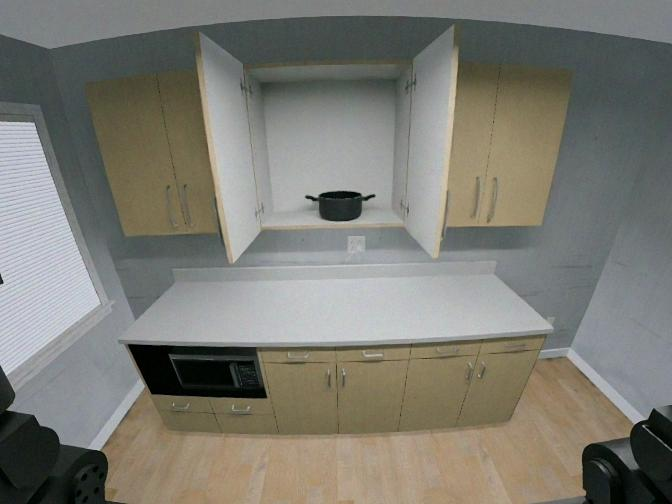

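Scene clock: 359.97 s.
Joint torques (N m): left_arm=[0.55 3.69 4.53 0.01 0.13 0.14] | right_arm=[-0.55 3.84 4.34 -0.15 -0.18 -0.15]
base_odometry: x=-0.060 y=+0.220 heading=-0.097
base_status: not commanded
joint_positions: lift_m=+0.800 left_joint1_rad=-0.006 left_joint2_rad=+0.054 left_joint3_rad=+0.054 left_joint4_rad=+1.437 left_joint5_rad=-0.010 left_joint6_rad=-0.011 left_gripper_m=+0.00019 right_joint1_rad=+0.005 right_joint2_rad=+0.055 right_joint3_rad=+0.057 right_joint4_rad=+1.442 right_joint5_rad=+0.012 right_joint6_rad=+0.012 right_gripper_m=+0.00021
joint_status: all done
motor_effort: lift_m=+24(28) drive_wheels=-7(7)
left_hand: x=+0.2570 y=+0.3050 z=+1.8054 quat_wxyz=(+0.998, -0.005, +0.067, -0.008) (m; base frame)
right_hand: x=+0.2552 y=-0.3054 z=+1.8064 quat_wxyz=(+0.998, +0.006, +0.064, +0.008) (m; base frame)
wait: 10.00 s; at rest by 0.27 s
pictures: none
No camera images: "cameras" was empty.

Scene clock: 369.97 s.
Joint torques (N m): left_arm=[0.55 3.69 4.49 0 0.14 0.15] | right_arm=[-0.57 3.77 4.34 -0.19 -0.18 -0.13]
base_odometry: x=-0.060 y=+0.220 heading=-0.097
base_status: not commanded
joint_positions: lift_m=+0.800 left_joint1_rad=-0.006 left_joint2_rad=+0.054 left_joint3_rad=+0.054 left_joint4_rad=+1.437 left_joint5_rad=-0.010 left_joint6_rad=-0.011 left_gripper_m=+0.00019 right_joint1_rad=+0.005 right_joint2_rad=+0.055 right_joint3_rad=+0.057 right_joint4_rad=+1.442 right_joint5_rad=+0.012 right_joint6_rad=+0.012 right_gripper_m=+0.00021
joint_status: all done
motor_effort: lift_m=+24(28) drive_wheels=-6(7)
left_hand: x=+0.2569 y=+0.3050 z=+1.8054 quat_wxyz=(+0.998, -0.005, +0.067, -0.008) (m; base frame)
right_hand: x=+0.2551 y=-0.3054 z=+1.8064 quat_wxyz=(+0.998, +0.006, +0.063, +0.008) (m; base frame)
wait: 10.00 s; at rest by 0.27 s
pictures: none
No camera images: "cameras" was empty.

Scene clock: 379.97 s.
Joint torques (N m): left_arm=[0.53 3.7 4.55 -0.01 0.15 0.14] | right_arm=[-0.57 3.77 4.34 -0.15 -0.16 -0.12]
base_odometry: x=-0.060 y=+0.220 heading=-0.097
base_status: not commanded
joint_positions: lift_m=+0.800 left_joint1_rad=-0.006 left_joint2_rad=+0.054 left_joint3_rad=+0.054 left_joint4_rad=+1.437 left_joint5_rad=-0.010 left_joint6_rad=-0.011 left_gripper_m=+0.00019 right_joint1_rad=+0.005 right_joint2_rad=+0.055 right_joint3_rad=+0.057 right_joint4_rad=+1.443 right_joint5_rad=+0.012 right_joint6_rad=+0.012 right_gripper_m=+0.00021
joint_status: all done
motor_effort: lift_m=+24(28) drive_wheels=-7(7)
left_hand: x=+0.2569 y=+0.3050 z=+1.8054 quat_wxyz=(+0.998, -0.005, +0.067, -0.008) (m; base frame)
right_hand: x=+0.2550 y=-0.3054 z=+1.8064 quat_wxyz=(+0.998, +0.006, +0.063, +0.008) (m; base frame)
wait: 10.00 s; at rest by 0.27 s
pictures: none
No camera images: "cameras" was empty.

Scene clock: 389.97 s.
Joint torques (N m): left_arm=[0.59 3.62 4.56 0 0.14 0.13] | right_arm=[-0.53 3.77 4.38 -0.17 -0.18 -0.14]
base_odometry: x=-0.060 y=+0.220 heading=-0.097
base_status: not commanded
joint_positions: lift_m=+0.800 left_joint1_rad=-0.006 left_joint2_rad=+0.054 left_joint3_rad=+0.054 left_joint4_rad=+1.437 left_joint5_rad=-0.010 left_joint6_rad=-0.011 left_gripper_m=+0.00019 right_joint1_rad=+0.005 right_joint2_rad=+0.055 right_joint3_rad=+0.057 right_joint4_rad=+1.443 right_joint5_rad=+0.012 right_joint6_rad=+0.012 right_gripper_m=+0.00021
joint_status: all done
motor_effort: lift_m=+24(28) drive_wheels=-7(7)
left_hand: x=+0.2569 y=+0.3050 z=+1.8054 quat_wxyz=(+0.998, -0.005, +0.067, -0.008) (m; base frame)
right_hand: x=+0.2550 y=-0.3054 z=+1.8064 quat_wxyz=(+0.998, +0.006, +0.063, +0.008) (m; base frame)
wait: 10.00 s; at rest by 0.27 s
pictures: none
No camera images: "cameras" was empty.

Scene clock: 399.97 s.
Joint torques (N m): left_arm=[0.53 3.64 4.55 0 0.14 0.15] | right_arm=[-0.55 3.74 4.37 -0.16 -0.17 -0.14]
base_odometry: x=-0.060 y=+0.220 heading=-0.097
base_status: not commanded
joint_positions: lift_m=+0.800 left_joint1_rad=-0.006 left_joint2_rad=+0.054 left_joint3_rad=+0.054 left_joint4_rad=+1.437 left_joint5_rad=-0.010 left_joint6_rad=-0.011 left_gripper_m=+0.00019 right_joint1_rad=+0.005 right_joint2_rad=+0.055 right_joint3_rad=+0.057 right_joint4_rad=+1.443 right_joint5_rad=+0.012 right_joint6_rad=+0.012 right_gripper_m=+0.00021
joint_status: all done
motor_effort: lift_m=+24(28) drive_wheels=-7(7)
left_hand: x=+0.2569 y=+0.3050 z=+1.8054 quat_wxyz=(+0.998, -0.005, +0.067, -0.008) (m; base frame)
right_hand: x=+0.2550 y=-0.3054 z=+1.8064 quat_wxyz=(+0.998, +0.006, +0.063, +0.008) (m; base frame)
wait: 10.00 s; at rest by 0.27 s
pictures: none
No camera images: "cameras" was empty.

Scene clock: 409.97 s.
Joint torques (N m): left_arm=[0.58 3.63 4.55 0 0.13 0.16] | right_arm=[-0.66 3.78 4.37 -0.16 -0.17 -0.16]
base_odometry: x=-0.060 y=+0.220 heading=-0.097
base_status: not commanded
joint_positions: lift_m=+0.800 left_joint1_rad=-0.006 left_joint2_rad=+0.054 left_joint3_rad=+0.054 left_joint4_rad=+1.437 left_joint5_rad=-0.010 left_joint6_rad=-0.011 left_gripper_m=+0.00019 right_joint1_rad=+0.005 right_joint2_rad=+0.055 right_joint3_rad=+0.057 right_joint4_rad=+1.443 right_joint5_rad=+0.012 right_joint6_rad=+0.012 right_gripper_m=+0.00021
joint_status: all done
motor_effort: lift_m=+24(28) drive_wheels=-6(7)
left_hand: x=+0.2569 y=+0.3050 z=+1.8054 quat_wxyz=(+0.998, -0.005, +0.067, -0.008) (m; base frame)
right_hand: x=+0.2550 y=-0.3054 z=+1.8064 quat_wxyz=(+0.998, +0.006, +0.063, +0.008) (m; base frame)
wait: 10.00 s; at rest by 0.27 s
pictures: none
No camera images: "cameras" was empty.

Scene clock: 419.97 s.
Joint torques (N m): left_arm=[0.61 3.63 4.52 0 0.13 0.15] | right_arm=[-0.53 3.71 4.36 -0.16 -0.17 -0.14]
base_odometry: x=-0.060 y=+0.220 heading=-0.097
base_status: not commanded
joint_positions: lift_m=+0.800 left_joint1_rad=-0.006 left_joint2_rad=+0.054 left_joint3_rad=+0.054 left_joint4_rad=+1.437 left_joint5_rad=-0.010 left_joint6_rad=-0.011 left_gripper_m=+0.00019 right_joint1_rad=+0.005 right_joint2_rad=+0.055 right_joint3_rad=+0.057 right_joint4_rad=+1.443 right_joint5_rad=+0.012 right_joint6_rad=+0.012 right_gripper_m=+0.00021
joint_status: all done
motor_effort: lift_m=+24(28) drive_wheels=-6(7)
left_hand: x=+0.2569 y=+0.3050 z=+1.8054 quat_wxyz=(+0.998, -0.005, +0.067, -0.008) (m; base frame)
right_hand: x=+0.2550 y=-0.3054 z=+1.8064 quat_wxyz=(+0.998, +0.006, +0.063, +0.008) (m; base frame)
wait: 10.00 s; at rest by 0.27 s
pictures: none
No camera images: "cameras" was empty.

Scene clock: 429.97 s.
Joint torques (N m): left_arm=[0.57 3.63 4.52 0 0.14 0.16] | right_arm=[-0.5 3.74 4.38 -0.15 -0.18 -0.12]
base_odometry: x=-0.060 y=+0.220 heading=-0.097
base_status: not commanded
joint_positions: lift_m=+0.800 left_joint1_rad=-0.006 left_joint2_rad=+0.054 left_joint3_rad=+0.054 left_joint4_rad=+1.437 left_joint5_rad=-0.010 left_joint6_rad=-0.011 left_gripper_m=+0.00019 right_joint1_rad=+0.005 right_joint2_rad=+0.055 right_joint3_rad=+0.057 right_joint4_rad=+1.443 right_joint5_rad=+0.012 right_joint6_rad=+0.012 right_gripper_m=+0.00021
joint_status: all done
motor_effort: lift_m=+24(28) drive_wheels=-6(7)
left_hand: x=+0.2569 y=+0.3050 z=+1.8054 quat_wxyz=(+0.998, -0.005, +0.067, -0.008) (m; base frame)
right_hand: x=+0.2550 y=-0.3054 z=+1.8064 quat_wxyz=(+0.998, +0.006, +0.063, +0.008) (m; base frame)
wait: 10.00 s; at rest by 0.27 s
pictures: none
No camera images: "cameras" was empty.

Scene clock: 439.97 s.
Joint torques (N m): left_arm=[0.54 3.69 4.53 -0.01 0.14 0.15] | right_arm=[-0.61 3.77 4.4 -0.17 -0.16 -0.16]
base_odometry: x=-0.060 y=+0.220 heading=-0.097
base_status: not commanded
joint_positions: lift_m=+0.800 left_joint1_rad=-0.006 left_joint2_rad=+0.054 left_joint3_rad=+0.054 left_joint4_rad=+1.437 left_joint5_rad=-0.010 left_joint6_rad=-0.011 left_gripper_m=+0.00019 right_joint1_rad=+0.005 right_joint2_rad=+0.055 right_joint3_rad=+0.057 right_joint4_rad=+1.443 right_joint5_rad=+0.012 right_joint6_rad=+0.012 right_gripper_m=+0.00021
joint_status: all done
motor_effort: lift_m=+24(28) drive_wheels=-7(7)
left_hand: x=+0.2569 y=+0.3050 z=+1.8054 quat_wxyz=(+0.998, -0.005, +0.067, -0.008) (m; base frame)
right_hand: x=+0.2550 y=-0.3054 z=+1.8064 quat_wxyz=(+0.998, +0.006, +0.063, +0.008) (m; base frame)
wait: 10.00 s; at rest by 0.27 s
pictures: none
No camera images: "cameras" was empty.

Scene clock: 449.97 s.
Joint torques (N m): left_arm=[0.64 3.66 4.53 0 0.15 0.14] | right_arm=[-0.58 3.74 4.42 -0.16 -0.17 -0.13]
base_odometry: x=-0.060 y=+0.220 heading=-0.097
base_status: not commanded
joint_positions: lift_m=+0.800 left_joint1_rad=-0.006 left_joint2_rad=+0.054 left_joint3_rad=+0.054 left_joint4_rad=+1.437 left_joint5_rad=-0.010 left_joint6_rad=-0.011 left_gripper_m=+0.00019 right_joint1_rad=+0.005 right_joint2_rad=+0.055 right_joint3_rad=+0.057 right_joint4_rad=+1.443 right_joint5_rad=+0.012 right_joint6_rad=+0.012 right_gripper_m=+0.00021
joint_status: all done
motor_effort: lift_m=+24(28) drive_wheels=-6(7)
left_hand: x=+0.2569 y=+0.3050 z=+1.8054 quat_wxyz=(+0.998, -0.005, +0.067, -0.008) (m; base frame)
right_hand: x=+0.2550 y=-0.3054 z=+1.8064 quat_wxyz=(+0.998, +0.006, +0.063, +0.008) (m; base frame)
wait: 10.00 s; at rest by 0.27 s
pictures: none
No camera images: "cameras" was empty.

Scene clock: 459.97 s.
Joint torques (N m): left_arm=[0.54 3.64 4.53 0 0.14 0.14] | right_arm=[-0.51 3.77 4.37 -0.17 -0.18 -0.15]
base_odometry: x=-0.060 y=+0.220 heading=-0.097
base_status: not commanded
joint_positions: lift_m=+0.800 left_joint1_rad=-0.006 left_joint2_rad=+0.054 left_joint3_rad=+0.054 left_joint4_rad=+1.437 left_joint5_rad=-0.010 left_joint6_rad=-0.011 left_gripper_m=+0.00019 right_joint1_rad=+0.005 right_joint2_rad=+0.055 right_joint3_rad=+0.057 right_joint4_rad=+1.443 right_joint5_rad=+0.012 right_joint6_rad=+0.012 right_gripper_m=+0.00021
joint_status: all done
motor_effort: lift_m=+24(28) drive_wheels=-7(7)
left_hand: x=+0.2569 y=+0.3050 z=+1.8054 quat_wxyz=(+0.998, -0.005, +0.067, -0.008) (m; base frame)
right_hand: x=+0.2550 y=-0.3054 z=+1.8064 quat_wxyz=(+0.998, +0.006, +0.063, +0.008) (m; base frame)
wait: 10.00 s; at rest by 0.27 s
pictures: none
No camera images: "cameras" was empty.

Scene clock: 469.97 s.
Joint torques (N m): left_arm=[0.58 3.62 4.52 0 0.14 0.14] | right_arm=[-0.51 3.67 4.44 -0.16 -0.16 -0.15]
base_odometry: x=-0.060 y=+0.220 heading=-0.097
base_status: not commanded
joint_positions: lift_m=+0.800 left_joint1_rad=-0.006 left_joint2_rad=+0.054 left_joint3_rad=+0.054 left_joint4_rad=+1.437 left_joint5_rad=-0.010 left_joint6_rad=-0.011 left_gripper_m=+0.00019 right_joint1_rad=+0.005 right_joint2_rad=+0.055 right_joint3_rad=+0.057 right_joint4_rad=+1.443 right_joint5_rad=+0.012 right_joint6_rad=+0.012 right_gripper_m=+0.00021
joint_status: all done
motor_effort: lift_m=+24(28) drive_wheels=-6(7)
left_hand: x=+0.2569 y=+0.3050 z=+1.8054 quat_wxyz=(+0.998, -0.005, +0.067, -0.008) (m; base frame)
right_hand: x=+0.2550 y=-0.3054 z=+1.8064 quat_wxyz=(+0.998, +0.006, +0.063, +0.008) (m; base frame)
wait: 10.00 s; at rest by 0.27 s
pictures: none
No camera images: "cameras" was empty.

Scene clock: 479.97 s.
Joint torques (N m): left_arm=[0.53 3.67 4.59 0 0.14 0.15] | right_arm=[-0.53 3.85 4.26 -0.17 -0.19 -0.15]
base_odometry: x=-0.060 y=+0.220 heading=-0.097
base_status: not commanded
joint_positions: lift_m=+0.800 left_joint1_rad=-0.006 left_joint2_rad=+0.054 left_joint3_rad=+0.054 left_joint4_rad=+1.437 left_joint5_rad=-0.010 left_joint6_rad=-0.011 left_gripper_m=+0.00019 right_joint1_rad=+0.005 right_joint2_rad=+0.055 right_joint3_rad=+0.057 right_joint4_rad=+1.443 right_joint5_rad=+0.012 right_joint6_rad=+0.012 right_gripper_m=+0.00021
joint_status: all done
motor_effort: lift_m=+24(28) drive_wheels=-7(7)
left_hand: x=+0.2569 y=+0.3050 z=+1.8054 quat_wxyz=(+0.998, -0.005, +0.067, -0.008) (m; base frame)
right_hand: x=+0.2550 y=-0.3054 z=+1.8064 quat_wxyz=(+0.998, +0.006, +0.063, +0.008) (m; base frame)
wait: 10.00 s; at rest by 0.27 s
pictures: none
No camera images: "cameras" was empty.

Scene clock: 489.97 s.
Joint torques (N m): left_arm=[0.5 3.62 4.55 -0.01 0.15 0.15] | right_arm=[-0.62 3.81 4.34 -0.16 -0.17 -0.16]
base_odometry: x=-0.060 y=+0.220 heading=-0.097
base_status: not commanded
joint_positions: lift_m=+0.800 left_joint1_rad=-0.006 left_joint2_rad=+0.054 left_joint3_rad=+0.054 left_joint4_rad=+1.437 left_joint5_rad=-0.010 left_joint6_rad=-0.011 left_gripper_m=+0.00019 right_joint1_rad=+0.005 right_joint2_rad=+0.055 right_joint3_rad=+0.057 right_joint4_rad=+1.443 right_joint5_rad=+0.012 right_joint6_rad=+0.012 right_gripper_m=+0.00021
joint_status: all done
motor_effort: lift_m=+24(28) drive_wheels=-6(7)
left_hand: x=+0.2569 y=+0.3050 z=+1.8054 quat_wxyz=(+0.998, -0.005, +0.067, -0.008) (m; base frame)
right_hand: x=+0.2550 y=-0.3054 z=+1.8064 quat_wxyz=(+0.998, +0.006, +0.063, +0.008) (m; base frame)
wait: 10.00 s; at rest by 0.27 s
pictures: none
No camera images: "cameras" was empty.

Scene clock: 499.97 s.
Joint torques (N m): left_arm=[0.47 3.62 4.57 0 0.14 0.17] | right_arm=[-0.54 3.74 4.38 -0.16 -0.16 -0.15]
base_odometry: x=-0.060 y=+0.220 heading=-0.097
base_status: not commanded
joint_positions: lift_m=+0.800 left_joint1_rad=-0.006 left_joint2_rad=+0.054 left_joint3_rad=+0.054 left_joint4_rad=+1.437 left_joint5_rad=-0.010 left_joint6_rad=-0.011 left_gripper_m=+0.00019 right_joint1_rad=+0.005 right_joint2_rad=+0.055 right_joint3_rad=+0.057 right_joint4_rad=+1.443 right_joint5_rad=+0.012 right_joint6_rad=+0.012 right_gripper_m=+0.00021
joint_status: all done
motor_effort: lift_m=+24(28) drive_wheels=-7(7)
left_hand: x=+0.2569 y=+0.3050 z=+1.8054 quat_wxyz=(+0.998, -0.005, +0.067, -0.008) (m; base frame)
right_hand: x=+0.2550 y=-0.3054 z=+1.8064 quat_wxyz=(+0.998, +0.006, +0.063, +0.008) (m; base frame)
wait: 10.00 s; at rest by 0.27 s
pictures: carriage_camera

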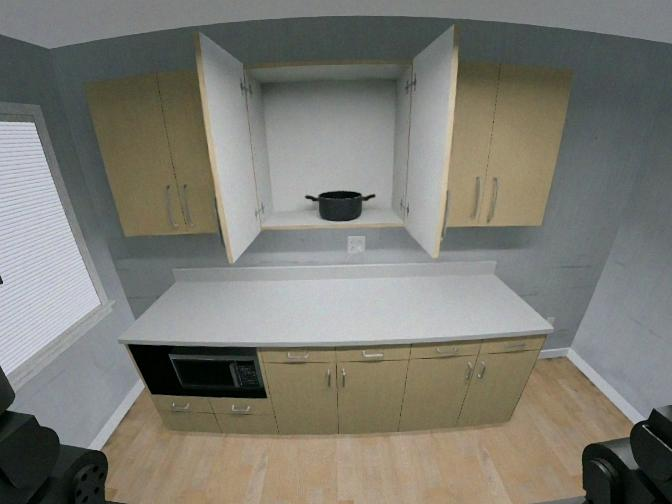

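Request:
{"op": "wait", "data": {
  "seconds": 10,
  "cameras": []
}}

Request:
{"op": "wait", "data": {
  "seconds": 10,
  "cameras": []
}}

Request:
{"op": "wait", "data": {
  "seconds": 10,
  "cameras": []
}}

Request:
{"op": "wait", "data": {
  "seconds": 10,
  "cameras": []
}}

Request:
{"op": "wait", "data": {
  "seconds": 10,
  "cameras": []
}}

Request:
{"op": "wait", "data": {
  "seconds": 10,
  "cameras": []
}}

Request:
{"op": "wait", "data": {
  "seconds": 10,
  "cameras": []
}}

Request:
{"op": "wait", "data": {
  "seconds": 10,
  "cameras": []
}}

Request:
{"op": "wait", "data": {
  "seconds": 10,
  "cameras": []
}}

Request:
{"op": "wait", "data": {
  "seconds": 10,
  "cameras": []
}}

Request:
{"op": "wait", "data": {
  "seconds": 10,
  "cameras": []
}}

Request:
{"op": "wait", "data": {
  "seconds": 10,
  "cameras": []
}}

Request:
{"op": "wait", "data": {
  "seconds": 10,
  "cameras": []
}}

Request:
{"op": "wait", "data": {
  "seconds": 10,
  "cameras": []
}}

Request:
{"op": "wait", "data": {
  "seconds": 10,
  "cameras": []
}}

Request:
{"op": "wait", "data": {
  "seconds": 10,
  "cameras": []
}}

Request:
{"op": "wait", "data": {
  "seconds": 10,
  "cameras": []
}}

Request:
{"op": "wait", "data": {
  "seconds": 10,
  "cameras": ["carriage_camera"]
}}

Scene clock: 511.43 s.
Joint torques (N m): left_arm=[0.58 3.7 4.49 0 0.13 0.15] | right_arm=[-0.55 3.78 4.37 -0.16 -0.17 -0.16]
base_odometry: x=-0.060 y=+0.220 heading=-0.097
base_status: not commanded
joint_positions: lift_m=+0.800 left_joint1_rad=-0.006 left_joint2_rad=+0.054 left_joint3_rad=+0.054 left_joint4_rad=+1.437 left_joint5_rad=-0.010 left_joint6_rad=-0.011 left_gripper_m=+0.00019 right_joint1_rad=+0.005 right_joint2_rad=+0.055 right_joint3_rad=+0.057 right_joint4_rad=+1.443 right_joint5_rad=+0.012 right_joint6_rad=+0.012 right_gripper_m=+0.00021
joint_status: all done
motor_effort: lift_m=+24(28) drive_wheels=-6(7)
left_hand: x=+0.2569 y=+0.3050 z=+1.8054 quat_wxyz=(+0.998, -0.005, +0.067, -0.008) (m; base frame)
right_hand: x=+0.2550 y=-0.3054 z=+1.8064 quat_wxyz=(+0.998, +0.006, +0.063, +0.008) (m; base frame)
wait: 10.00 s; at rest from the start
pictures: none
No camera images: "cameras" was empty.

Scene clock: 521.43 s.
Joint torques (N m): left_arm=[0.58 3.66 4.53 0 0.14 0.13] | right_arm=[-0.58 3.74 4.37 -0.15 -0.17 -0.16]
base_odometry: x=-0.060 y=+0.220 heading=-0.097
base_status: not commanded
joint_positions: lift_m=+0.800 left_joint1_rad=-0.006 left_joint2_rad=+0.054 left_joint3_rad=+0.054 left_joint4_rad=+1.437 left_joint5_rad=-0.010 left_joint6_rad=-0.011 left_gripper_m=+0.00019 right_joint1_rad=+0.005 right_joint2_rad=+0.055 right_joint3_rad=+0.057 right_joint4_rad=+1.443 right_joint5_rad=+0.012 right_joint6_rad=+0.012 right_gripper_m=+0.00021
joint_status: all done
motor_effort: lift_m=+24(28) drive_wheels=-6(7)
left_hand: x=+0.2569 y=+0.3050 z=+1.8054 quat_wxyz=(+0.998, -0.005, +0.067, -0.008) (m; base frame)
right_hand: x=+0.2550 y=-0.3054 z=+1.8064 quat_wxyz=(+0.998, +0.006, +0.063, +0.008) (m; base frame)
wait: 10.00 s; at rest by 0.27 s
pictures: none
No camera images: "cameras" was empty.

Scene clock: 531.43 s.
Joint torques (N m): left_arm=[0.54 3.69 4.48 0.01 0.14 0.15] | right_arm=[-0.57 3.74 4.27 -0.17 -0.18 -0.14]
base_odometry: x=-0.060 y=+0.220 heading=-0.097
base_status: not commanded
joint_positions: lift_m=+0.800 left_joint1_rad=-0.006 left_joint2_rad=+0.054 left_joint3_rad=+0.054 left_joint4_rad=+1.437 left_joint5_rad=-0.010 left_joint6_rad=-0.011 left_gripper_m=+0.00019 right_joint1_rad=+0.005 right_joint2_rad=+0.055 right_joint3_rad=+0.057 right_joint4_rad=+1.443 right_joint5_rad=+0.012 right_joint6_rad=+0.012 right_gripper_m=+0.00021
joint_status: all done
motor_effort: lift_m=+24(28) drive_wheels=-7(7)
left_hand: x=+0.2569 y=+0.3050 z=+1.8054 quat_wxyz=(+0.998, -0.005, +0.067, -0.008) (m; base frame)
right_hand: x=+0.2550 y=-0.3054 z=+1.8064 quat_wxyz=(+0.998, +0.006, +0.063, +0.008) (m; base frame)
wait: 10.00 s; at rest by 0.27 s
pictures: none
No camera images: "cameras" was empty.

Scene clock: 541.43 s.
Joint torques (N m): left_arm=[0.54 3.63 4.55 0.01 0.14 0.14] | right_arm=[-0.51 3.78 4.42 -0.15 -0.17 -0.13]
base_odometry: x=-0.060 y=+0.220 heading=-0.097
base_status: not commanded
joint_positions: lift_m=+0.800 left_joint1_rad=-0.006 left_joint2_rad=+0.054 left_joint3_rad=+0.054 left_joint4_rad=+1.437 left_joint5_rad=-0.010 left_joint6_rad=-0.011 left_gripper_m=+0.00019 right_joint1_rad=+0.005 right_joint2_rad=+0.055 right_joint3_rad=+0.057 right_joint4_rad=+1.443 right_joint5_rad=+0.012 right_joint6_rad=+0.012 right_gripper_m=+0.00021
joint_status: all done
motor_effort: lift_m=+24(28) drive_wheels=-6(7)
left_hand: x=+0.2569 y=+0.3050 z=+1.8054 quat_wxyz=(+0.998, -0.005, +0.067, -0.008) (m; base frame)
right_hand: x=+0.2550 y=-0.3054 z=+1.8064 quat_wxyz=(+0.998, +0.006, +0.063, +0.008) (m; base frame)
wait: 10.00 s; at rest by 0.27 s
pictures: none
No camera images: "cameras" was empty.

Scene clock: 551.43 s.
Joint torques (N m): left_arm=[0.54 3.66 4.57 0.01 0.16 0.14] | right_arm=[-0.54 3.81 4.44 -0.15 -0.18 -0.12]
base_odometry: x=-0.060 y=+0.220 heading=-0.097
base_status: not commanded
joint_positions: lift_m=+0.800 left_joint1_rad=-0.006 left_joint2_rad=+0.054 left_joint3_rad=+0.054 left_joint4_rad=+1.437 left_joint5_rad=-0.010 left_joint6_rad=-0.011 left_gripper_m=+0.00019 right_joint1_rad=+0.005 right_joint2_rad=+0.055 right_joint3_rad=+0.057 right_joint4_rad=+1.443 right_joint5_rad=+0.012 right_joint6_rad=+0.012 right_gripper_m=+0.00021
joint_status: all done
motor_effort: lift_m=+24(28) drive_wheels=-6(7)
left_hand: x=+0.2569 y=+0.3050 z=+1.8054 quat_wxyz=(+0.998, -0.005, +0.067, -0.008) (m; base frame)
right_hand: x=+0.2550 y=-0.3054 z=+1.8064 quat_wxyz=(+0.998, +0.006, +0.063, +0.008) (m; base frame)
wait: 10.00 s; at rest by 0.27 s
pictures: none
No camera images: "cameras" was empty.

Scene clock: 561.43 s.
Joint torques (N m): left_arm=[0.5 3.6 4.55 0.01 0.14 0.16] | right_arm=[-0.61 3.81 4.34 -0.17 -0.18 -0.17]
base_odometry: x=-0.060 y=+0.220 heading=-0.097
base_status: not commanded
joint_positions: lift_m=+0.800 left_joint1_rad=-0.006 left_joint2_rad=+0.054 left_joint3_rad=+0.054 left_joint4_rad=+1.437 left_joint5_rad=-0.010 left_joint6_rad=-0.011 left_gripper_m=+0.00019 right_joint1_rad=+0.005 right_joint2_rad=+0.055 right_joint3_rad=+0.057 right_joint4_rad=+1.443 right_joint5_rad=+0.012 right_joint6_rad=+0.012 right_gripper_m=+0.00021
joint_status: all done
motor_effort: lift_m=+24(28) drive_wheels=-7(7)
left_hand: x=+0.2569 y=+0.3050 z=+1.8054 quat_wxyz=(+0.998, -0.005, +0.067, -0.008) (m; base frame)
right_hand: x=+0.2550 y=-0.3054 z=+1.8064 quat_wxyz=(+0.998, +0.006, +0.063, +0.008) (m; base frame)
wait: 10.00 s; at rest by 0.27 s
pictures: none
No camera images: "cameras" was empty.

Scene clock: 571.43 s.
Joint torques (N m): left_arm=[0.55 3.6 4.53 -0.02 0.13 0.15] | right_arm=[-0.54 3.75 4.4 -0.17 -0.18 -0.14]
base_odometry: x=-0.060 y=+0.220 heading=-0.097
base_status: not commanded
joint_positions: lift_m=+0.800 left_joint1_rad=-0.006 left_joint2_rad=+0.054 left_joint3_rad=+0.054 left_joint4_rad=+1.437 left_joint5_rad=-0.010 left_joint6_rad=-0.011 left_gripper_m=+0.00019 right_joint1_rad=+0.005 right_joint2_rad=+0.055 right_joint3_rad=+0.057 right_joint4_rad=+1.443 right_joint5_rad=+0.012 right_joint6_rad=+0.012 right_gripper_m=+0.00021
joint_status: all done
motor_effort: lift_m=+24(28) drive_wheels=-6(7)
left_hand: x=+0.2569 y=+0.3050 z=+1.8054 quat_wxyz=(+0.998, -0.005, +0.067, -0.008) (m; base frame)
right_hand: x=+0.2550 y=-0.3054 z=+1.8064 quat_wxyz=(+0.998, +0.006, +0.063, +0.008) (m; base frame)
wait: 10.00 s; at rest by 0.27 s
pictures: none
No camera images: "cameras" was empty.

Scene clock: 581.43 s.
Joint torques (N m): left_arm=[0.55 3.64 4.52 0 0.14 0.14] | right_arm=[-0.53 3.74 4.42 -0.17 -0.18 -0.15]
base_odometry: x=-0.060 y=+0.220 heading=-0.097
base_status: not commanded
joint_positions: lift_m=+0.800 left_joint1_rad=-0.006 left_joint2_rad=+0.054 left_joint3_rad=+0.054 left_joint4_rad=+1.437 left_joint5_rad=-0.010 left_joint6_rad=-0.011 left_gripper_m=+0.00019 right_joint1_rad=+0.005 right_joint2_rad=+0.055 right_joint3_rad=+0.057 right_joint4_rad=+1.443 right_joint5_rad=+0.012 right_joint6_rad=+0.012 right_gripper_m=+0.00021
joint_status: all done
motor_effort: lift_m=+24(28) drive_wheels=-7(7)
left_hand: x=+0.2569 y=+0.3050 z=+1.8054 quat_wxyz=(+0.998, -0.005, +0.067, -0.008) (m; base frame)
right_hand: x=+0.2550 y=-0.3054 z=+1.8064 quat_wxyz=(+0.998, +0.006, +0.063, +0.008) (m; base frame)
wait: 10.00 s; at rest by 0.27 s
pictures: none
No camera images: "cameras" was empty.

Scene clock: 591.43 s.
Joint torques (N m): left_arm=[0.57 3.64 4.53 0.01 0.15 0.16] | right_arm=[-0.47 3.73 4.45 -0.17 -0.2 -0.14]
base_odometry: x=-0.060 y=+0.220 heading=-0.097
base_status: not commanded
joint_positions: lift_m=+0.800 left_joint1_rad=-0.006 left_joint2_rad=+0.054 left_joint3_rad=+0.054 left_joint4_rad=+1.437 left_joint5_rad=-0.010 left_joint6_rad=-0.011 left_gripper_m=+0.00019 right_joint1_rad=+0.005 right_joint2_rad=+0.055 right_joint3_rad=+0.057 right_joint4_rad=+1.443 right_joint5_rad=+0.012 right_joint6_rad=+0.012 right_gripper_m=+0.00021
joint_status: all done
motor_effort: lift_m=+24(28) drive_wheels=-5(7)
left_hand: x=+0.2569 y=+0.3050 z=+1.8054 quat_wxyz=(+0.998, -0.005, +0.067, -0.008) (m; base frame)
right_hand: x=+0.2550 y=-0.3054 z=+1.8064 quat_wxyz=(+0.998, +0.006, +0.063, +0.008) (m; base frame)
wait: 10.00 s; at rest by 0.27 s
pictures: none
No camera images: "cameras" was empty.

Scene clock: 601.43 s.
Joint torques (N m): left_arm=[0.59 3.67 4.56 0 0.14 0.14] | right_arm=[-0.54 3.73 4.42 -0.15 -0.18 -0.14]
base_odometry: x=-0.060 y=+0.220 heading=-0.097
base_status: not commanded
joint_positions: lift_m=+0.800 left_joint1_rad=-0.006 left_joint2_rad=+0.054 left_joint3_rad=+0.054 left_joint4_rad=+1.437 left_joint5_rad=-0.010 left_joint6_rad=-0.011 left_gripper_m=+0.00019 right_joint1_rad=+0.005 right_joint2_rad=+0.055 right_joint3_rad=+0.057 right_joint4_rad=+1.443 right_joint5_rad=+0.012 right_joint6_rad=+0.012 right_gripper_m=+0.00021
joint_status: all done
motor_effort: lift_m=+24(28) drive_wheels=-7(7)
left_hand: x=+0.2569 y=+0.3050 z=+1.8054 quat_wxyz=(+0.998, -0.005, +0.067, -0.008) (m; base frame)
right_hand: x=+0.2550 y=-0.3054 z=+1.8064 quat_wxyz=(+0.998, +0.006, +0.063, +0.008) (m; base frame)
wait: 10.00 s; at rest by 0.27 s
pictures: none
No camera images: "cameras" was empty.

Scene clock: 611.43 s.
Joint torques (N m): left_arm=[0.55 3.71 4.52 0 0.13 0.13] | right_arm=[-0.58 3.79 4.31 -0.16 -0.18 -0.14]
base_odometry: x=-0.060 y=+0.220 heading=-0.097
base_status: not commanded
joint_positions: lift_m=+0.800 left_joint1_rad=-0.006 left_joint2_rad=+0.054 left_joint3_rad=+0.054 left_joint4_rad=+1.437 left_joint5_rad=-0.010 left_joint6_rad=-0.011 left_gripper_m=+0.00019 right_joint1_rad=+0.005 right_joint2_rad=+0.055 right_joint3_rad=+0.057 right_joint4_rad=+1.443 right_joint5_rad=+0.012 right_joint6_rad=+0.012 right_gripper_m=+0.00021
joint_status: all done
motor_effort: lift_m=+24(28) drive_wheels=-6(7)
left_hand: x=+0.2569 y=+0.3050 z=+1.8054 quat_wxyz=(+0.998, -0.005, +0.067, -0.008) (m; base frame)
right_hand: x=+0.2550 y=-0.3054 z=+1.8064 quat_wxyz=(+0.998, +0.006, +0.063, +0.008) (m; base frame)
wait: 10.00 s; at rest by 0.27 s
pictures: none
No camera images: "cameras" was empty.

Scene clock: 621.43 s.
Joint torques (N m): left_arm=[0.54 3.64 4.52 0 0.14 0.15] | right_arm=[-0.53 3.81 4.36 -0.16 -0.18 -0.14]
base_odometry: x=-0.060 y=+0.220 heading=-0.097
base_status: not commanded
joint_positions: lift_m=+0.800 left_joint1_rad=-0.006 left_joint2_rad=+0.054 left_joint3_rad=+0.054 left_joint4_rad=+1.437 left_joint5_rad=-0.010 left_joint6_rad=-0.011 left_gripper_m=+0.00019 right_joint1_rad=+0.005 right_joint2_rad=+0.055 right_joint3_rad=+0.057 right_joint4_rad=+1.443 right_joint5_rad=+0.012 right_joint6_rad=+0.012 right_gripper_m=+0.00021
joint_status: all done
motor_effort: lift_m=+24(28) drive_wheels=-6(7)
left_hand: x=+0.2569 y=+0.3050 z=+1.8054 quat_wxyz=(+0.998, -0.005, +0.067, -0.008) (m; base frame)
right_hand: x=+0.2550 y=-0.3054 z=+1.8064 quat_wxyz=(+0.998, +0.006, +0.063, +0.008) (m; base frame)
wait: 10.00 s; at rest by 0.27 s
pictures: none
No camera images: "cameras" was empty.

Scene clock: 631.43 s.
Joint torques (N m): left_arm=[0.62 3.67 4.51 0 0.13 0.14] | right_arm=[-0.54 3.81 4.41 -0.16 -0.19 -0.16]
base_odometry: x=-0.060 y=+0.220 heading=-0.097
base_status: not commanded
joint_positions: lift_m=+0.800 left_joint1_rad=-0.006 left_joint2_rad=+0.054 left_joint3_rad=+0.054 left_joint4_rad=+1.437 left_joint5_rad=-0.010 left_joint6_rad=-0.011 left_gripper_m=+0.00019 right_joint1_rad=+0.005 right_joint2_rad=+0.055 right_joint3_rad=+0.057 right_joint4_rad=+1.443 right_joint5_rad=+0.012 right_joint6_rad=+0.012 right_gripper_m=+0.00021
joint_status: all done
motor_effort: lift_m=+24(28) drive_wheels=-6(7)
left_hand: x=+0.2569 y=+0.3050 z=+1.8054 quat_wxyz=(+0.998, -0.005, +0.067, -0.008) (m; base frame)
right_hand: x=+0.2550 y=-0.3054 z=+1.8064 quat_wxyz=(+0.998, +0.006, +0.063, +0.008) (m; base frame)
wait: 10.00 s; at rest by 0.27 s
pictures: none
No camera images: "cameras" was empty.

Scene clock: 641.43 s.
Joint torques (N m): left_arm=[0.54 3.64 4.53 0 0.13 0.14] | right_arm=[-0.61 3.75 4.41 -0.16 -0.18 -0.13]
base_odometry: x=-0.060 y=+0.220 heading=-0.097
base_status: not commanded
joint_positions: lift_m=+0.800 left_joint1_rad=-0.006 left_joint2_rad=+0.054 left_joint3_rad=+0.054 left_joint4_rad=+1.437 left_joint5_rad=-0.010 left_joint6_rad=-0.011 left_gripper_m=+0.00019 right_joint1_rad=+0.005 right_joint2_rad=+0.055 right_joint3_rad=+0.057 right_joint4_rad=+1.443 right_joint5_rad=+0.012 right_joint6_rad=+0.012 right_gripper_m=+0.00021
joint_status: all done
motor_effort: lift_m=+24(28) drive_wheels=-6(7)
left_hand: x=+0.2569 y=+0.3050 z=+1.8054 quat_wxyz=(+0.998, -0.005, +0.067, -0.008) (m; base frame)
right_hand: x=+0.2550 y=-0.3054 z=+1.8064 quat_wxyz=(+0.998, +0.006, +0.063, +0.008) (m; base frame)
wait: 10.00 s; at rest by 0.27 s
pictures: none
No camera images: "cameras" was empty.

Scene clock: 651.43 s.
Joint torques (N m): left_arm=[0.57 3.63 4.57 0.01 0.12 0.15] | right_arm=[-0.61 3.75 4.33 -0.16 -0.14 -0.13]
base_odometry: x=-0.060 y=+0.220 heading=-0.097
base_status: not commanded
joint_positions: lift_m=+0.800 left_joint1_rad=-0.006 left_joint2_rad=+0.054 left_joint3_rad=+0.054 left_joint4_rad=+1.437 left_joint5_rad=-0.010 left_joint6_rad=-0.011 left_gripper_m=+0.00019 right_joint1_rad=+0.005 right_joint2_rad=+0.055 right_joint3_rad=+0.057 right_joint4_rad=+1.443 right_joint5_rad=+0.012 right_joint6_rad=+0.012 right_gripper_m=+0.00021
joint_status: all done
motor_effort: lift_m=+24(28) drive_wheels=-6(7)
left_hand: x=+0.2569 y=+0.3050 z=+1.8054 quat_wxyz=(+0.998, -0.005, +0.067, -0.008) (m; base frame)
right_hand: x=+0.2550 y=-0.3054 z=+1.8064 quat_wxyz=(+0.998, +0.006, +0.063, +0.008) (m; base frame)
wait: 10.00 s; at rest by 0.27 s
pictures: none
No camera images: "cameras" was empty.

Scene clock: 661.43 s.
Joint torques (N m): left_arm=[0.53 3.67 4.53 0 0.15 0.14] | right_arm=[-0.54 3.75 4.37 -0.16 -0.17 -0.14]
base_odometry: x=-0.060 y=+0.220 heading=-0.097
base_status: not commanded
joint_positions: lift_m=+0.800 left_joint1_rad=-0.006 left_joint2_rad=+0.054 left_joint3_rad=+0.054 left_joint4_rad=+1.437 left_joint5_rad=-0.010 left_joint6_rad=-0.011 left_gripper_m=+0.00019 right_joint1_rad=+0.005 right_joint2_rad=+0.055 right_joint3_rad=+0.057 right_joint4_rad=+1.443 right_joint5_rad=+0.012 right_joint6_rad=+0.012 right_gripper_m=+0.00021
joint_status: all done
motor_effort: lift_m=+24(28) drive_wheels=-6(7)
left_hand: x=+0.2569 y=+0.3050 z=+1.8054 quat_wxyz=(+0.998, -0.005, +0.067, -0.008) (m; base frame)
right_hand: x=+0.2550 y=-0.3054 z=+1.8064 quat_wxyz=(+0.998, +0.006, +0.063, +0.008) (m; base frame)
wait: 10.00 s; at rest by 0.27 s
pictures: none
No camera images: "cameras" was empty.

Scene clock: 671.43 s.
Joint torques (N m): left_arm=[0.54 3.64 4.56 0 0.14 0.14] | right_arm=[-0.53 3.77 4.37 -0.2 -0.18 -0.16]
base_odometry: x=-0.060 y=+0.220 heading=-0.097
base_status: not commanded
joint_positions: lift_m=+0.800 left_joint1_rad=-0.006 left_joint2_rad=+0.054 left_joint3_rad=+0.054 left_joint4_rad=+1.437 left_joint5_rad=-0.010 left_joint6_rad=-0.011 left_gripper_m=+0.00019 right_joint1_rad=+0.005 right_joint2_rad=+0.055 right_joint3_rad=+0.057 right_joint4_rad=+1.443 right_joint5_rad=+0.012 right_joint6_rad=+0.012 right_gripper_m=+0.00021
joint_status: all done
motor_effort: lift_m=+24(28) drive_wheels=-6(7)
left_hand: x=+0.2569 y=+0.3050 z=+1.8054 quat_wxyz=(+0.998, -0.005, +0.067, -0.008) (m; base frame)
right_hand: x=+0.2550 y=-0.3054 z=+1.8064 quat_wxyz=(+0.998, +0.006, +0.063, +0.008) (m; base frame)
wait: 10.00 s; at rest by 0.27 s
pictures: none
No camera images: "cameras" was empty.

Scene clock: 681.43 s.
Joint torques (N m): left_arm=[0.54 3.7 4.48 0 0.14 0.15] | right_arm=[-0.61 3.78 4.46 -0.16 -0.17 -0.15]
base_odometry: x=-0.060 y=+0.220 heading=-0.097
base_status: not commanded
joint_positions: lift_m=+0.800 left_joint1_rad=-0.006 left_joint2_rad=+0.054 left_joint3_rad=+0.054 left_joint4_rad=+1.437 left_joint5_rad=-0.010 left_joint6_rad=-0.011 left_gripper_m=+0.00019 right_joint1_rad=+0.005 right_joint2_rad=+0.055 right_joint3_rad=+0.057 right_joint4_rad=+1.443 right_joint5_rad=+0.012 right_joint6_rad=+0.012 right_gripper_m=+0.00021
joint_status: all done
motor_effort: lift_m=+24(28) drive_wheels=-6(7)
left_hand: x=+0.2569 y=+0.3050 z=+1.8054 quat_wxyz=(+0.998, -0.005, +0.067, -0.008) (m; base frame)
right_hand: x=+0.2550 y=-0.3054 z=+1.8064 quat_wxyz=(+0.998, +0.006, +0.063, +0.008) (m; base frame)
wait: 10.00 s; at rest by 0.27 s
pictures: carriage_camera

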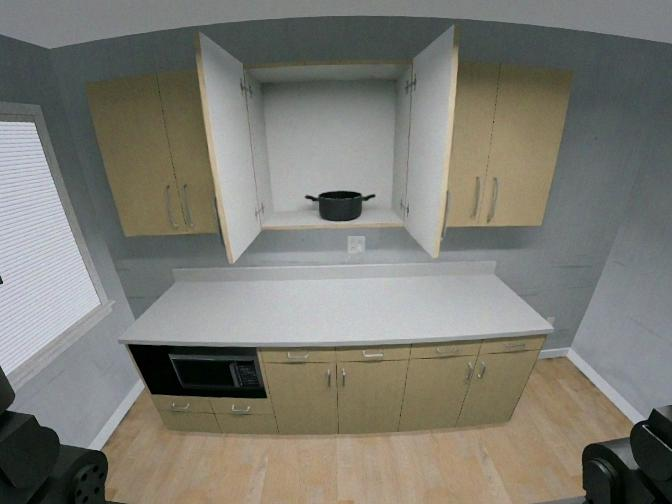

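Request:
{"op": "finished_scene", "data": {
  "scene": 1,
  "done": true
}}

The scene is finished: the task was done.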